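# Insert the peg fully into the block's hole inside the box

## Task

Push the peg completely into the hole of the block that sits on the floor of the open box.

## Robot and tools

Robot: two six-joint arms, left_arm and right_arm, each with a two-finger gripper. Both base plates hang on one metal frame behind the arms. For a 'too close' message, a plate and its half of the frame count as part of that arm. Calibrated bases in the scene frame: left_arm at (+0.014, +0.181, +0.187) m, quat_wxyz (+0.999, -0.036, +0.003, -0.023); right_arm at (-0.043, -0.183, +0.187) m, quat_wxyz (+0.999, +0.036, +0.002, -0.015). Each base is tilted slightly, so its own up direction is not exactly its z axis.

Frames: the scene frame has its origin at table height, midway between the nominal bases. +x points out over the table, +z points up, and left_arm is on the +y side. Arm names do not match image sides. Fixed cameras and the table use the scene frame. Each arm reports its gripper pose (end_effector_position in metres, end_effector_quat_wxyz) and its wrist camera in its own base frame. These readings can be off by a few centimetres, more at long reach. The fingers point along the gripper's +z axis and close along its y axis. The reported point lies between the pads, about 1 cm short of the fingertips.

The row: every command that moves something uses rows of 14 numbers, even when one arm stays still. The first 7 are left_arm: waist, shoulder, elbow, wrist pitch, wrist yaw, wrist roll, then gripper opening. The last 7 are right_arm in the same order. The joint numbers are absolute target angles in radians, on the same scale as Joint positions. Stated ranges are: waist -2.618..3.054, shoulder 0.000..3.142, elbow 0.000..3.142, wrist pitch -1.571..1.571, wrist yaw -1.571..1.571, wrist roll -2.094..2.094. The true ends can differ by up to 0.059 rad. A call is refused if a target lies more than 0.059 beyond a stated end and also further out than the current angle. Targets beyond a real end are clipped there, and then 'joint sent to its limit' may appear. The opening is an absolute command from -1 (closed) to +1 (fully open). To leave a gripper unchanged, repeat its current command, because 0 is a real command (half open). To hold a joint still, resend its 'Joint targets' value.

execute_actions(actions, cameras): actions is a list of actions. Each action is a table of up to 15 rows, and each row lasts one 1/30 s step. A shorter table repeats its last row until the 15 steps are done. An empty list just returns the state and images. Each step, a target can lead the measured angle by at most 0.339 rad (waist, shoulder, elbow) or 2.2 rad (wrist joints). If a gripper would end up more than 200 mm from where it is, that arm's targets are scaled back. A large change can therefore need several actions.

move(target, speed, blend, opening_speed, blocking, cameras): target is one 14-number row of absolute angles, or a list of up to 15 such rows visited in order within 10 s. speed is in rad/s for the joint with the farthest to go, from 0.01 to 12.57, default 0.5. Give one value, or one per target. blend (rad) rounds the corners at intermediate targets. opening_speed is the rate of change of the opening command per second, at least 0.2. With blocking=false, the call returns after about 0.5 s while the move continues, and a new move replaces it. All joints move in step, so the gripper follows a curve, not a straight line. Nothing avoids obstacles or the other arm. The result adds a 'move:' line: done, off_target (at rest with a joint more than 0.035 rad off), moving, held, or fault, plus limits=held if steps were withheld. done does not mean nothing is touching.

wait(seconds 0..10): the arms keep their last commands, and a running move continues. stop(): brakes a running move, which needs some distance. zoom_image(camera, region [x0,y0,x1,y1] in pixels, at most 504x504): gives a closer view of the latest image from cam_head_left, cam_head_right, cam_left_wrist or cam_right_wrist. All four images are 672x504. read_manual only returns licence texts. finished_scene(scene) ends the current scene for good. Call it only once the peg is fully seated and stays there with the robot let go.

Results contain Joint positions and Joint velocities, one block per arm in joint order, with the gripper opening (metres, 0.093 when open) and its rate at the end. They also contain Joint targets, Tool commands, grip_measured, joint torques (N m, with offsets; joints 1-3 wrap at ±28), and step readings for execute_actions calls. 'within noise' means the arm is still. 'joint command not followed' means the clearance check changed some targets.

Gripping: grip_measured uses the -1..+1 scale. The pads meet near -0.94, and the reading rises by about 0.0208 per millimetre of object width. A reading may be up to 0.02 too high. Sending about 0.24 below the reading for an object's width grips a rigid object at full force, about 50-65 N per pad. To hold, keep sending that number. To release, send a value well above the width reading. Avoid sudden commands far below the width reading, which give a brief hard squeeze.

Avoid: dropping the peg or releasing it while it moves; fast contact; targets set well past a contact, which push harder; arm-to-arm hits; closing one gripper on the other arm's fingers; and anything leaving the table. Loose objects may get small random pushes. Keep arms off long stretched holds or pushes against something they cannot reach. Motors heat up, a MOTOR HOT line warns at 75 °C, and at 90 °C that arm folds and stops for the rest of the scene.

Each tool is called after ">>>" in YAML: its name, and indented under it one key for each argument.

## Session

>>> move:
  target: [-0.028,1.547,0.422,0.695,-0.086,-0.054,1,-0.126,1.737,1.164,-0.975,0.07,-0.126,1]
  speed: 1.5

Scene clock: 2.27 s.
left_arm: end_effector_position=(+0.3837, +0.0076, +0.0615) grip_measured=+1.000 end_effector_quat_wxyz=(+0.519, -0.035, +0.854, +0.022) | right_arm: end_effector_position=(+0.2950, -0.0486, +0.0452) grip_measured=+1.000 end_effector_quat_wxyz=(-0.001, +0.003, +0.999, -0.040)
Joint positions: left_arm=[-0.02 1.575 0.392 0.701 -0.091 -0.046 0.093] | right_arm=[-0.119 1.723 1.13 -0.969 0.08 -0.114 0.093]
Joint velocities: within noise
Joint torques (N m): left_arm=[-0.69 -6.39 7.54 2.05 0.05 -0.12] | right_arm=[-0.09 -5.67 10.14 0.11 -0.05 -0.11]
Heat: left arm: 29 °C; right arm: 30 °C.
Joint targets: left_arm=[-0.028 1.547 0.422 0.695 -0.086 -0.054] | right_arm=[-0.126 1.737 1.164 -0.975 0.070 -0.126]
move: done

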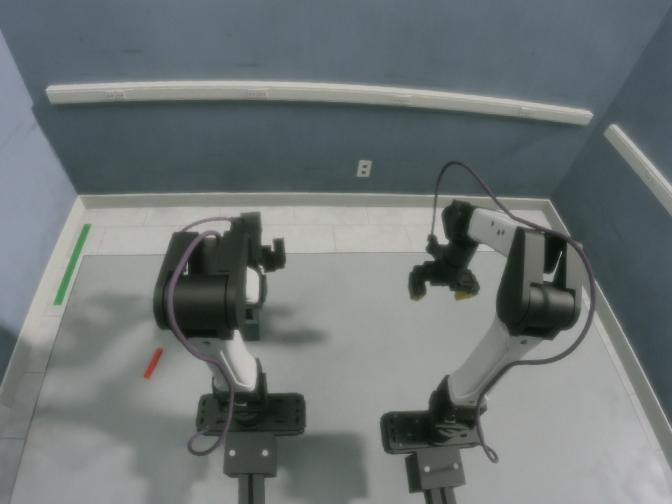

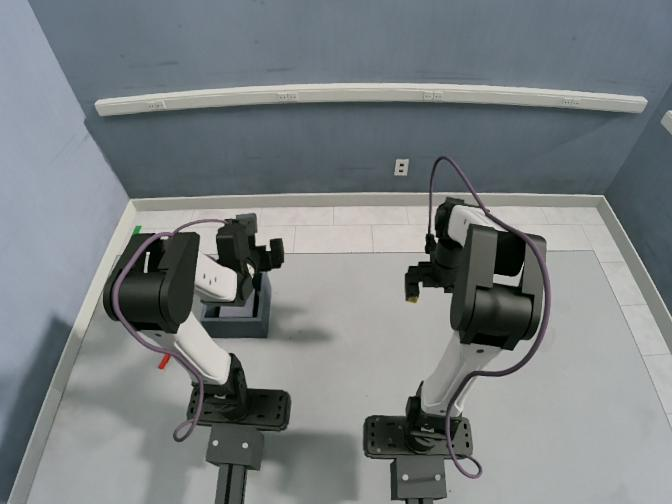

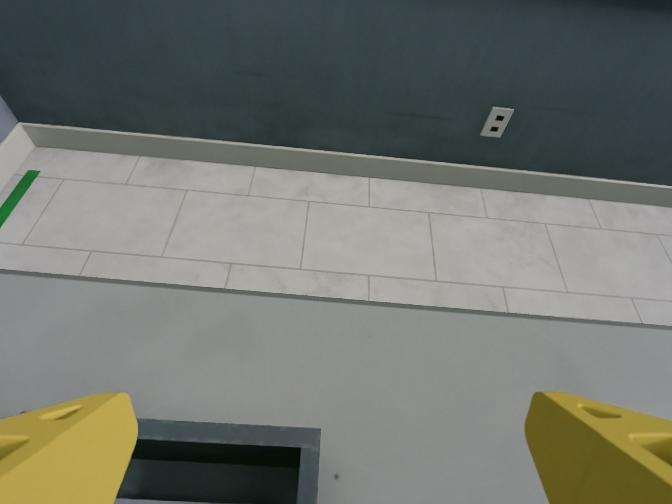

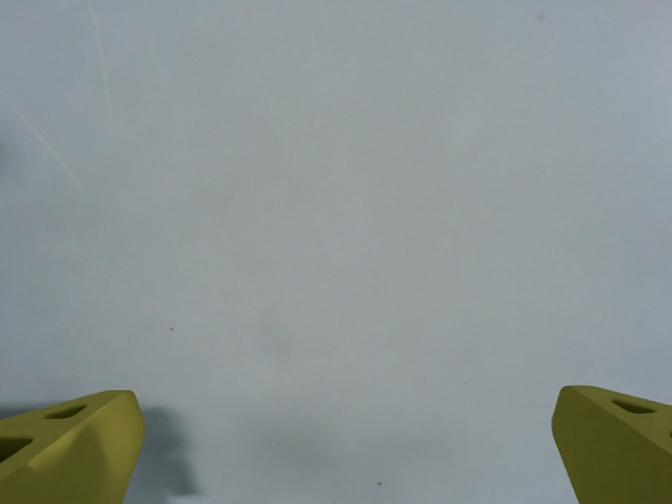

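>>> move:
  target: [0.19,1.72,1.164,-0.99,-0.07,0.19,1,-0.126,1.737,1.164,-0.975,0.07,-0.126,1]
  speed: 1.5
  cameras: ["cam_left_wrist","cam_head_left"]

Scene clock: 6.80 s.
left_arm: end_effector_position=(+0.2908, +0.0672, +0.0518) grip_measured=+1.000 end_effector_quat_wxyz=(+0.002, -0.002, +0.999, +0.040) | right_arm: end_effector_position=(+0.2947, -0.0485, +0.0452) grip_measured=+1.000 end_effector_quat_wxyz=(-0.001, +0.002, +0.999, -0.040)
Joint positions: left_arm=[0.183 1.703 1.134 -0.982 -0.078 0.181 0.093] | right_arm=[-0.119 1.723 1.13 -0.97 0.079 -0.114 0.093]
Joint velocities: within noise
Joint torques (N m): left_arm=[0.42 -4.34 7.99 0.2 0.07 0.05] | right_arm=[0.02 -5.61 10.15 0.11 -0.06 -0.08]
Heat: left arm: 30 °C; right arm: 30 °C.
Joint targets: left_arm=[0.190 1.720 1.164 -0.990 -0.070 0.190] | right_arm=[-0.126 1.737 1.164 -0.975 0.070 -0.126]
move: done
Images, in order (width x height): cam_head_left 672x504, cam_left_wrist 672x504.

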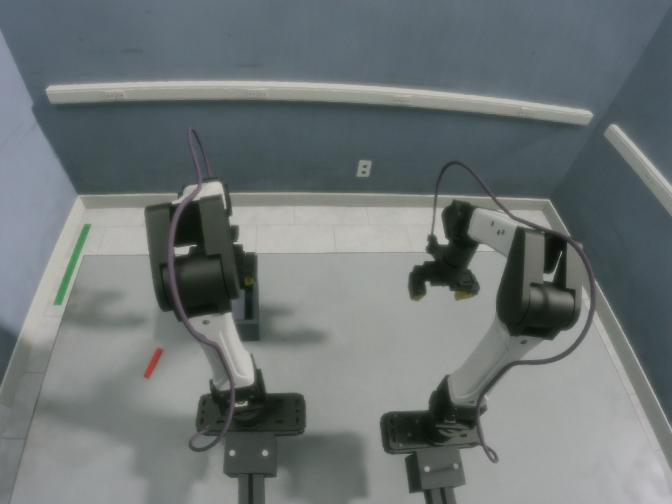

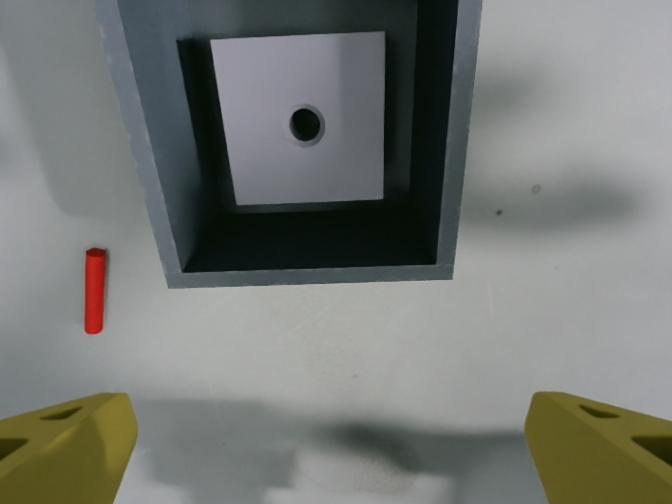

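>>> move:
  target:
    - [0.80,1.80,1.164,-1.0,-0.28,1.067,1,-0.126,1.737,1.164,-0.975,0.07,-0.126,1]
    - [0.805,2.224,1.283,-0.69,-0.281,1.067,1,-0.126,1.737,1.164,-0.975,0.07,-0.126,1]
  speed: 1.3
  blend: 0.15
  cameras: ["cam_left_wrist"]

Scene clock: 31.23 s.
left_arm: end_effector_position=(+0.2110, +0.2827, -0.0748) grip_measured=+1.000 end_effector_quat_wxyz=(-0.133, +0.132, +0.981, +0.049) | right_arm: end_effector_position=(+0.2947, -0.0485, +0.0452) grip_measured=+1.000 end_effector_quat_wxyz=(-0.001, +0.002, +0.999, -0.040)
Joint positions: left_arm=[0.8 2.212 1.262 -0.702 -0.273 1.058 0.093] | right_arm=[-0.119 1.723 1.13 -0.97 0.079 -0.114 0.093]
Joint velocities: within noise
Joint torques (N m): left_arm=[0.29 -7.39 5.78 0.06 -0.24 0.06] | right_arm=[-0.06 -5.7 10.06 0.11 -0.03 -0.11]
Heat: left arm: 31 °C; right arm: 33 °C.
Joint targets: left_arm=[0.805 2.224 1.283 -0.690 -0.281 1.067] | right_arm=[-0.126 1.737 1.164 -0.975 0.070 -0.126]
move: done
Images, in order (width x height): cam_left_wrist 672x504.

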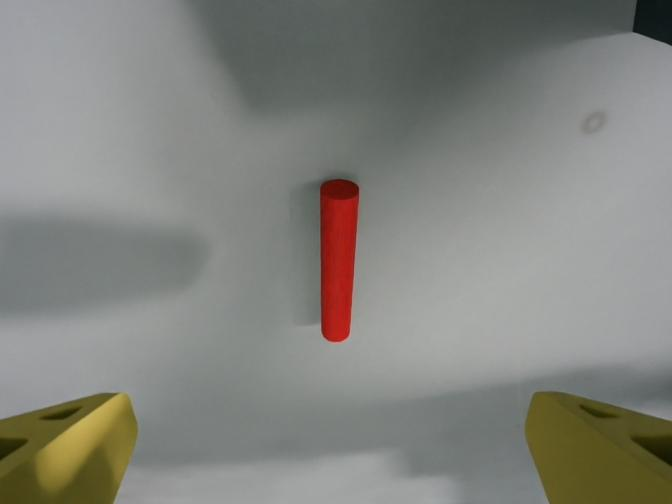

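>>> move:
  target:
    - [0.826,2.441,1.261,-0.43,-0.288,1.083,1,-0.126,1.737,1.164,-0.975,0.07,-0.126,1]
    - [0.826,2.441,1.261,-0.43,-0.288,1.083,-0.95,-0.126,1.737,1.164,-0.975,0.07,-0.126,1]
  speed: 0.6
  opening_speed: 2.5
  cameras: ["cam_left_wrist"]

Scene clock: 44.03 s.
left_arm: end_effector_position=(+0.2135, +0.2969, -0.1505) grip_measured=-0.885 end_effector_quat_wxyz=(-0.124, +0.128, +0.982, +0.067) | right_arm: end_effector_position=(+0.2947, -0.0485, +0.0452) grip_measured=+1.000 end_effector_quat_wxyz=(-0.001, +0.002, +0.999, -0.040)
Joint positions: left_arm=[0.82 2.427 1.262 -0.442 -0.281 1.074 0.003] | right_arm=[-0.119 1.723 1.13 -0.97 0.079 -0.114 0.093]
Joint velocities: within noise
Joint torques (N m): left_arm=[0.47 -7.58 3.02 0.17 -0.23 0.03] | right_arm=[-0.01 -5.68 10.18 0.12 -0.05 -0.1]
Heat: left arm: 33 °C; right arm: 34 °C.
Joint targets: left_arm=[0.826 2.441 1.261 -0.430 -0.288 1.083] | right_arm=[-0.126 1.737 1.164 -0.975 0.070 -0.126]
move: done
Images, in order (width x height): cam_left_wrist 672x504.

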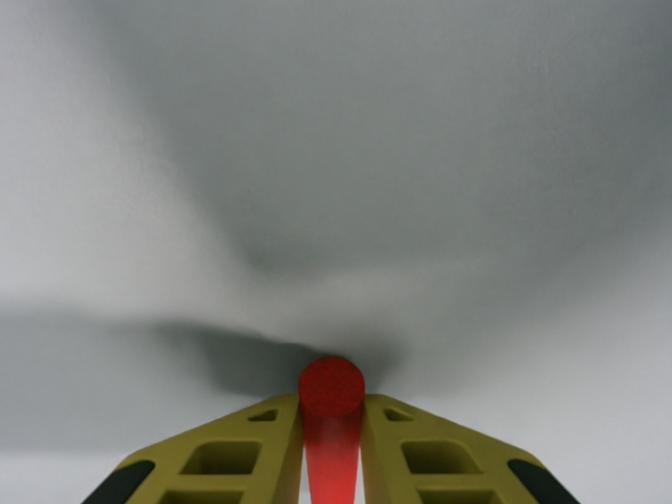

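>>> move:
  target:
    - [0.82,1.85,1.22,-0.6,-0.281,1.074,-0.95,-0.126,1.737,1.164,-0.975,0.07,-0.126,1]
    - [-0.283,2.0,1.0,-0.491,-1.406,-1.70,-0.95,-0.126,1.737,1.164,-0.975,0.07,-0.126,1]
    - [-0.283,2.185,0.963,-0.491,-1.406,-1.70,-0.95,-0.126,1.737,1.164,-0.975,0.07,-0.126,1]
  speed: [1.0,1.6,0.6]
  blend: 0.15
  cameras: ["cam_left_wrist","cam_head_right"]

Scene clock: 71.60 s.
left_arm: end_effector_position=(+0.3326, +0.0766, +0.0194) grip_measured=-0.876 end_effector_quat_wxyz=(+0.502, -0.463, +0.613, +0.397) | right_arm: end_effector_position=(+0.2947, -0.0485, +0.0452) grip_measured=+1.000 end_effector_quat_wxyz=(-0.001, +0.002, +0.999, -0.040)
Joint positions: left_arm=[-0.28 2.174 0.965 -0.499 -1.388 -1.687 0.003] | right_arm=[-0.119 1.723 1.13 -0.97 0.079 -0.114 0.093]
Joint velocities: within noise
Joint torques (N m): left_arm=[-0.53 -6.15 3 0.13 -0.95 -0.19] | right_arm=[-0.1 -5.61 10.3 0.11 -0.03 -0.09]
Heat: left arm: 35 °C; right arm: 35 °C.
Joint targets: left_arm=[-0.283 2.185 0.963 -0.491 -1.406 -1.700] | right_arm=[-0.126 1.737 1.164 -0.975 0.070 -0.126]
move: done; blend cut to 0.0925 rad at target 2
Images, in order (width x height): cam_head_right 672x504, cam_left_wrist 672x504.

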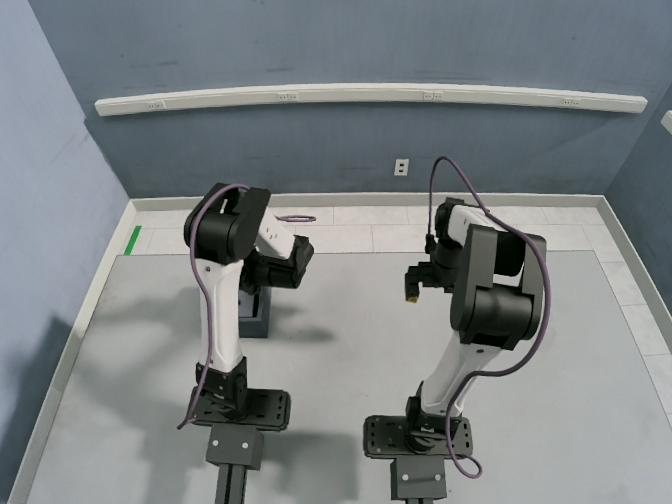

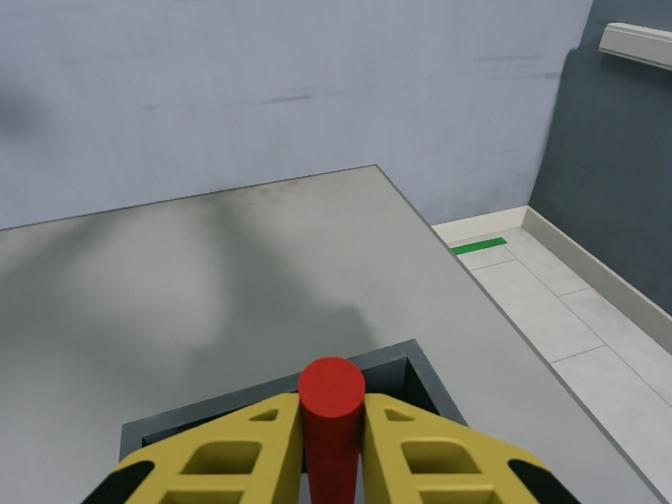

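>>> move:
  target: [-0.283,2.43,0.985,-0.256,-1.406,-1.75,-0.95,-0.126,1.737,1.164,-0.975,0.07,-0.126,1]
  speed: 0.4
  cameras: ["cam_left_wrist"]

>>> zoom_image:
  camera: "cam_left_wrist"
  region: [200, 330, 480, 504]

Scene clock: 79.73 s.
left_arm: end_effector_position=(+0.3273, +0.0783, -0.0496) grip_measured=-0.876 end_effector_quat_wxyz=(+0.513, -0.476, +0.601, +0.387) | right_arm: end_effector_position=(+0.2946, -0.0485, +0.0452) grip_measured=+1.000 end_effector_quat_wxyz=(-0.001, +0.002, +0.999, -0.040)
Joint positions: left_arm=[-0.28 2.415 0.97 -0.268 -1.393 -1.739 0.003] | right_arm=[-0.119 1.723 1.13 -0.971 0.079 -0.114 0.093]
Joint velocities: within noise
Joint torques (N m): left_arm=[-0.57 -6.22 3.32 0.17 -0.95 -0.16] | right_arm=[-0.18 -5.6 10.18 0.13 -0.06 -0.14]
Heat: left arm: 35 °C; right arm: 36 °C.
Joint targets: left_arm=[-0.283 2.430 0.985 -0.256 -1.406 -1.750] | right_arm=[-0.126 1.737 1.164 -0.975 0.070 -0.126]
move: done
Images, in order (width x height): cam_left_wrist 672x504.

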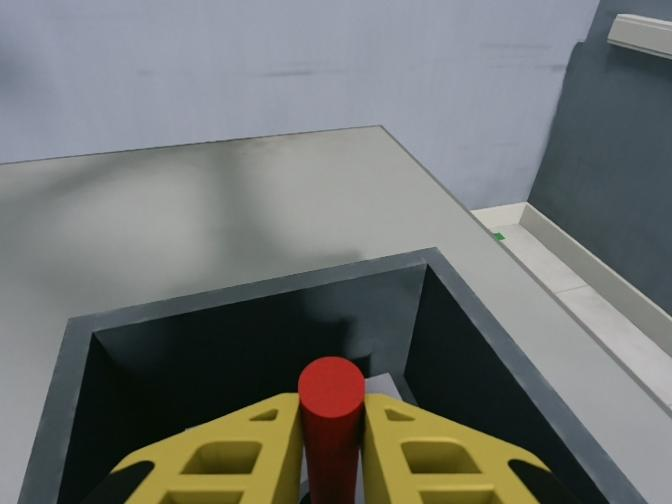

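Scaled by 1.800.

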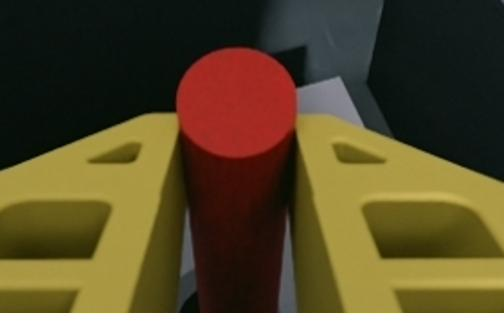

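>>> move:
  target:
    - [-0.287,2.4245,0.9675,-0.244,-1.406,-1.75,-0.95,-0.126,1.737,1.164,-0.975,0.07,-0.126,1]
    - [-0.287,2.50,0.987,-0.188,-1.406,-1.75,-0.95,-0.126,1.737,1.164,-0.975,0.07,-0.126,1]
  speed: 0.15
  cameras: ["cam_left_wrist"]

>>> zoom_image:
  camera: "cam_left_wrist"
  region: [200, 330, 480, 504]

Scene clock: 91.50 s.
left_arm: end_effector_position=(+0.3242, +0.0795, -0.0615) grip_measured=-0.876 end_effector_quat_wxyz=(+0.522, -0.470, +0.595, +0.391) | right_arm: end_effector_position=(+0.2946, -0.0485, +0.0452) grip_measured=+1.000 end_effector_quat_wxyz=(-0.001, +0.002, +0.999, -0.040)
Joint positions: left_arm=[-0.282 2.473 0.97 -0.212 -1.42 -1.743 0.003] | right_arm=[-0.119 1.723 1.13 -0.971 0.079 -0.114 0.093]
Joint velocities: within noise
Joint torques (N m): left_arm=[-0.73 -5.23 3.21 0.32 -0.64 -0.13] | right_arm=[-0.05 -5.71 10.13 0.11 -0.05 -0.06]
Heat: left arm: 35 °C; right arm: 36 °C.
Joint targets: left_arm=[-0.287 2.500 0.987 -0.188 -1.406 -1.750] | right_arm=[-0.126 1.737 1.164 -0.975 0.070 -0.126]
move: done
Images, in order (width x height): cam_left_wrist 672x504.

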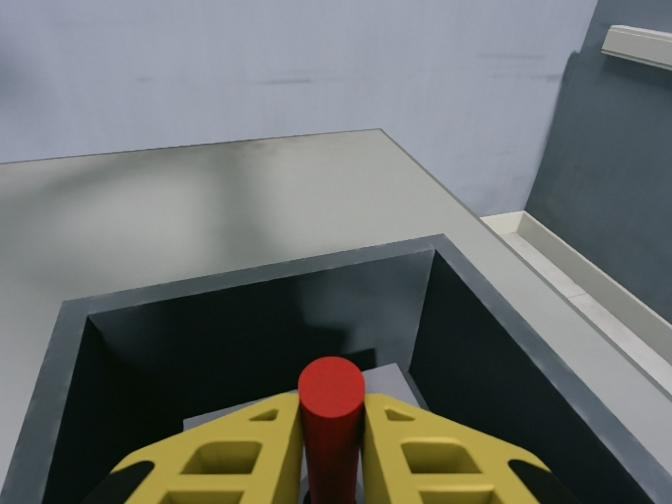

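Scaled by 1.800.

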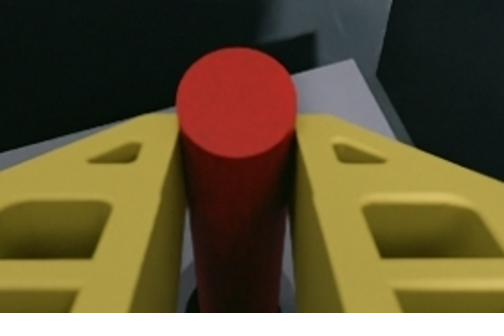

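>>> move:
  target:
    - [-0.275,2.455,0.966,-0.222,-1.406,-1.75,-0.95,-0.126,1.737,1.164,-0.975,0.07,-0.126,1]
    - [-0.275,2.51,0.98,-0.178,-1.406,-1.75,-0.95,-0.126,1.737,1.164,-0.975,0.07,-0.126,1]
  speed: 0.15
  cameras: ["cam_left_wrist"]

>>> zoom_image:
  camera: "cam_left_wrist"
  region: [200, 330, 480, 504]

Scene clock: 98.53 s.
left_arm: end_effector_position=(+0.3244, +0.0797, -0.0610) grip_measured=-0.876 end_effector_quat_wxyz=(+0.527, -0.468, +0.591, +0.392) | right_arm: end_effector_position=(+0.2946, -0.0485, +0.0452) grip_measured=+1.000 end_effector_quat_wxyz=(-0.001, +0.002, +0.999, -0.040)
Joint positions: left_arm=[-0.282 2.477 0.97 -0.205 -1.431 -1.744 0.003] | right_arm=[-0.119 1.723 1.13 -0.971 0.079 -0.114 0.093]
Joint velocities: within noise
Joint torques (N m): left_arm=[0.31 -4.75 2.58 0.34 -0.5 -0.12] | right_arm=[-0.09 -5.72 10.18 0.09 -0.03 -0.09]
Heat: left arm: 34 °C; right arm: 36 °C.
Joint targets: left_arm=[-0.275 2.510 0.980 -0.178 -1.406 -1.750] | right_arm=[-0.126 1.737 1.164 -0.975 0.070 -0.126]
move: done
Images, in order (width x height): cam_left_wrist 672x504.

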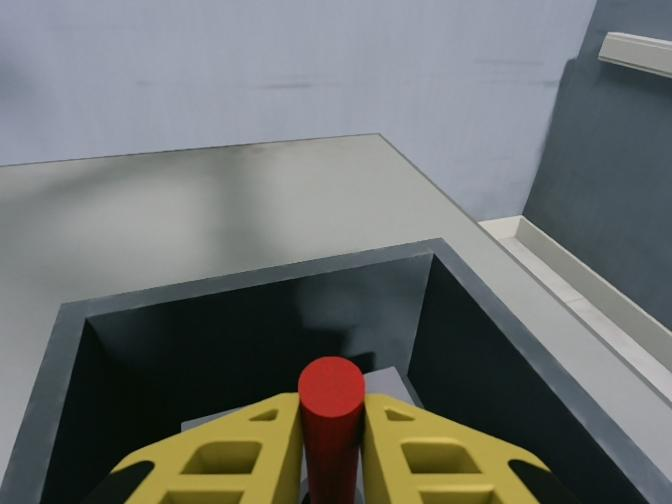

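Scaled by 1.800.

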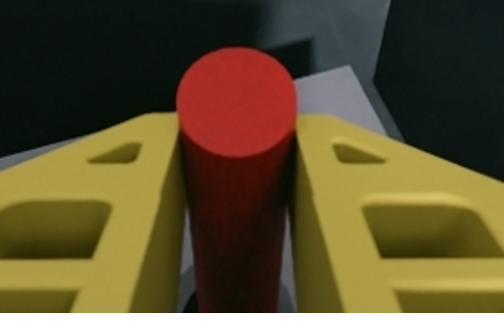

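>>> move:
  target:
    - [-0.282,2.477,0.97,-0.205,-1.431,-1.744,-0.95,-0.126,1.737,1.164,-0.975,0.07,-0.126,1]
    - [-0.282,2.477,0.97,-0.205,-1.431,-1.744,-0.4,-0.126,1.737,1.164,-0.975,0.07,-0.126,1]
  opening_speed: 0.7
  cameras: ["cam_left_wrist"]

Scene clock: 102.67 s.
left_arm: end_effector_position=(+0.3243, +0.0798, -0.0604) grip_measured=-0.402 end_effector_quat_wxyz=(+0.527, -0.467, +0.591, +0.393) | right_arm: end_effector_position=(+0.2946, -0.0485, +0.0452) grip_measured=+1.000 end_effector_quat_wxyz=(-0.001, +0.002, +0.999, -0.040)
Joint positions: left_arm=[-0.282 2.477 0.97 -0.208 -1.434 -1.744 0.026] | right_arm=[-0.119 1.723 1.13 -0.971 0.079 -0.114 0.093]
Joint velocities: within noise
Joint torques (N m): left_arm=[-0.31 -7.5 1.7 0.06 -0.75 -0.06] | right_arm=[-0.08 -5.65 10.14 0.11 -0.06 -0.11]
Heat: left arm: 34 °C; right arm: 37 °C.
Joint targets: left_arm=[-0.282 2.477 0.970 -0.205 -1.431 -1.744] | right_arm=[-0.126 1.737 1.164 -0.975 0.070 -0.126]
move: done
Images, in order (width x height): cam_left_wrist 672x504.

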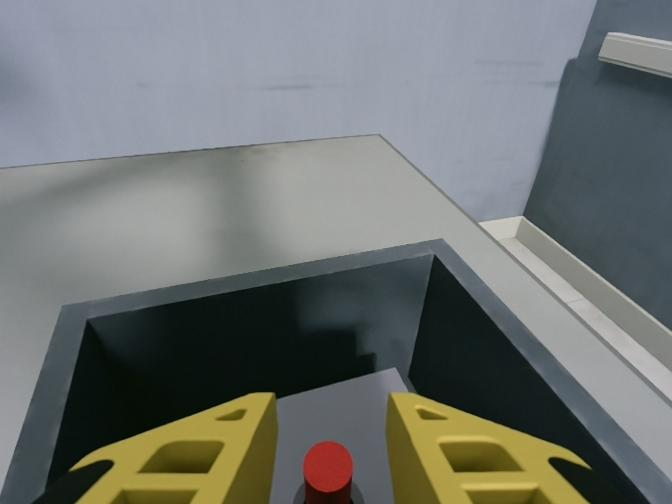

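>>> finished_scene:
  scene: 2

The scene is finished: the task was done.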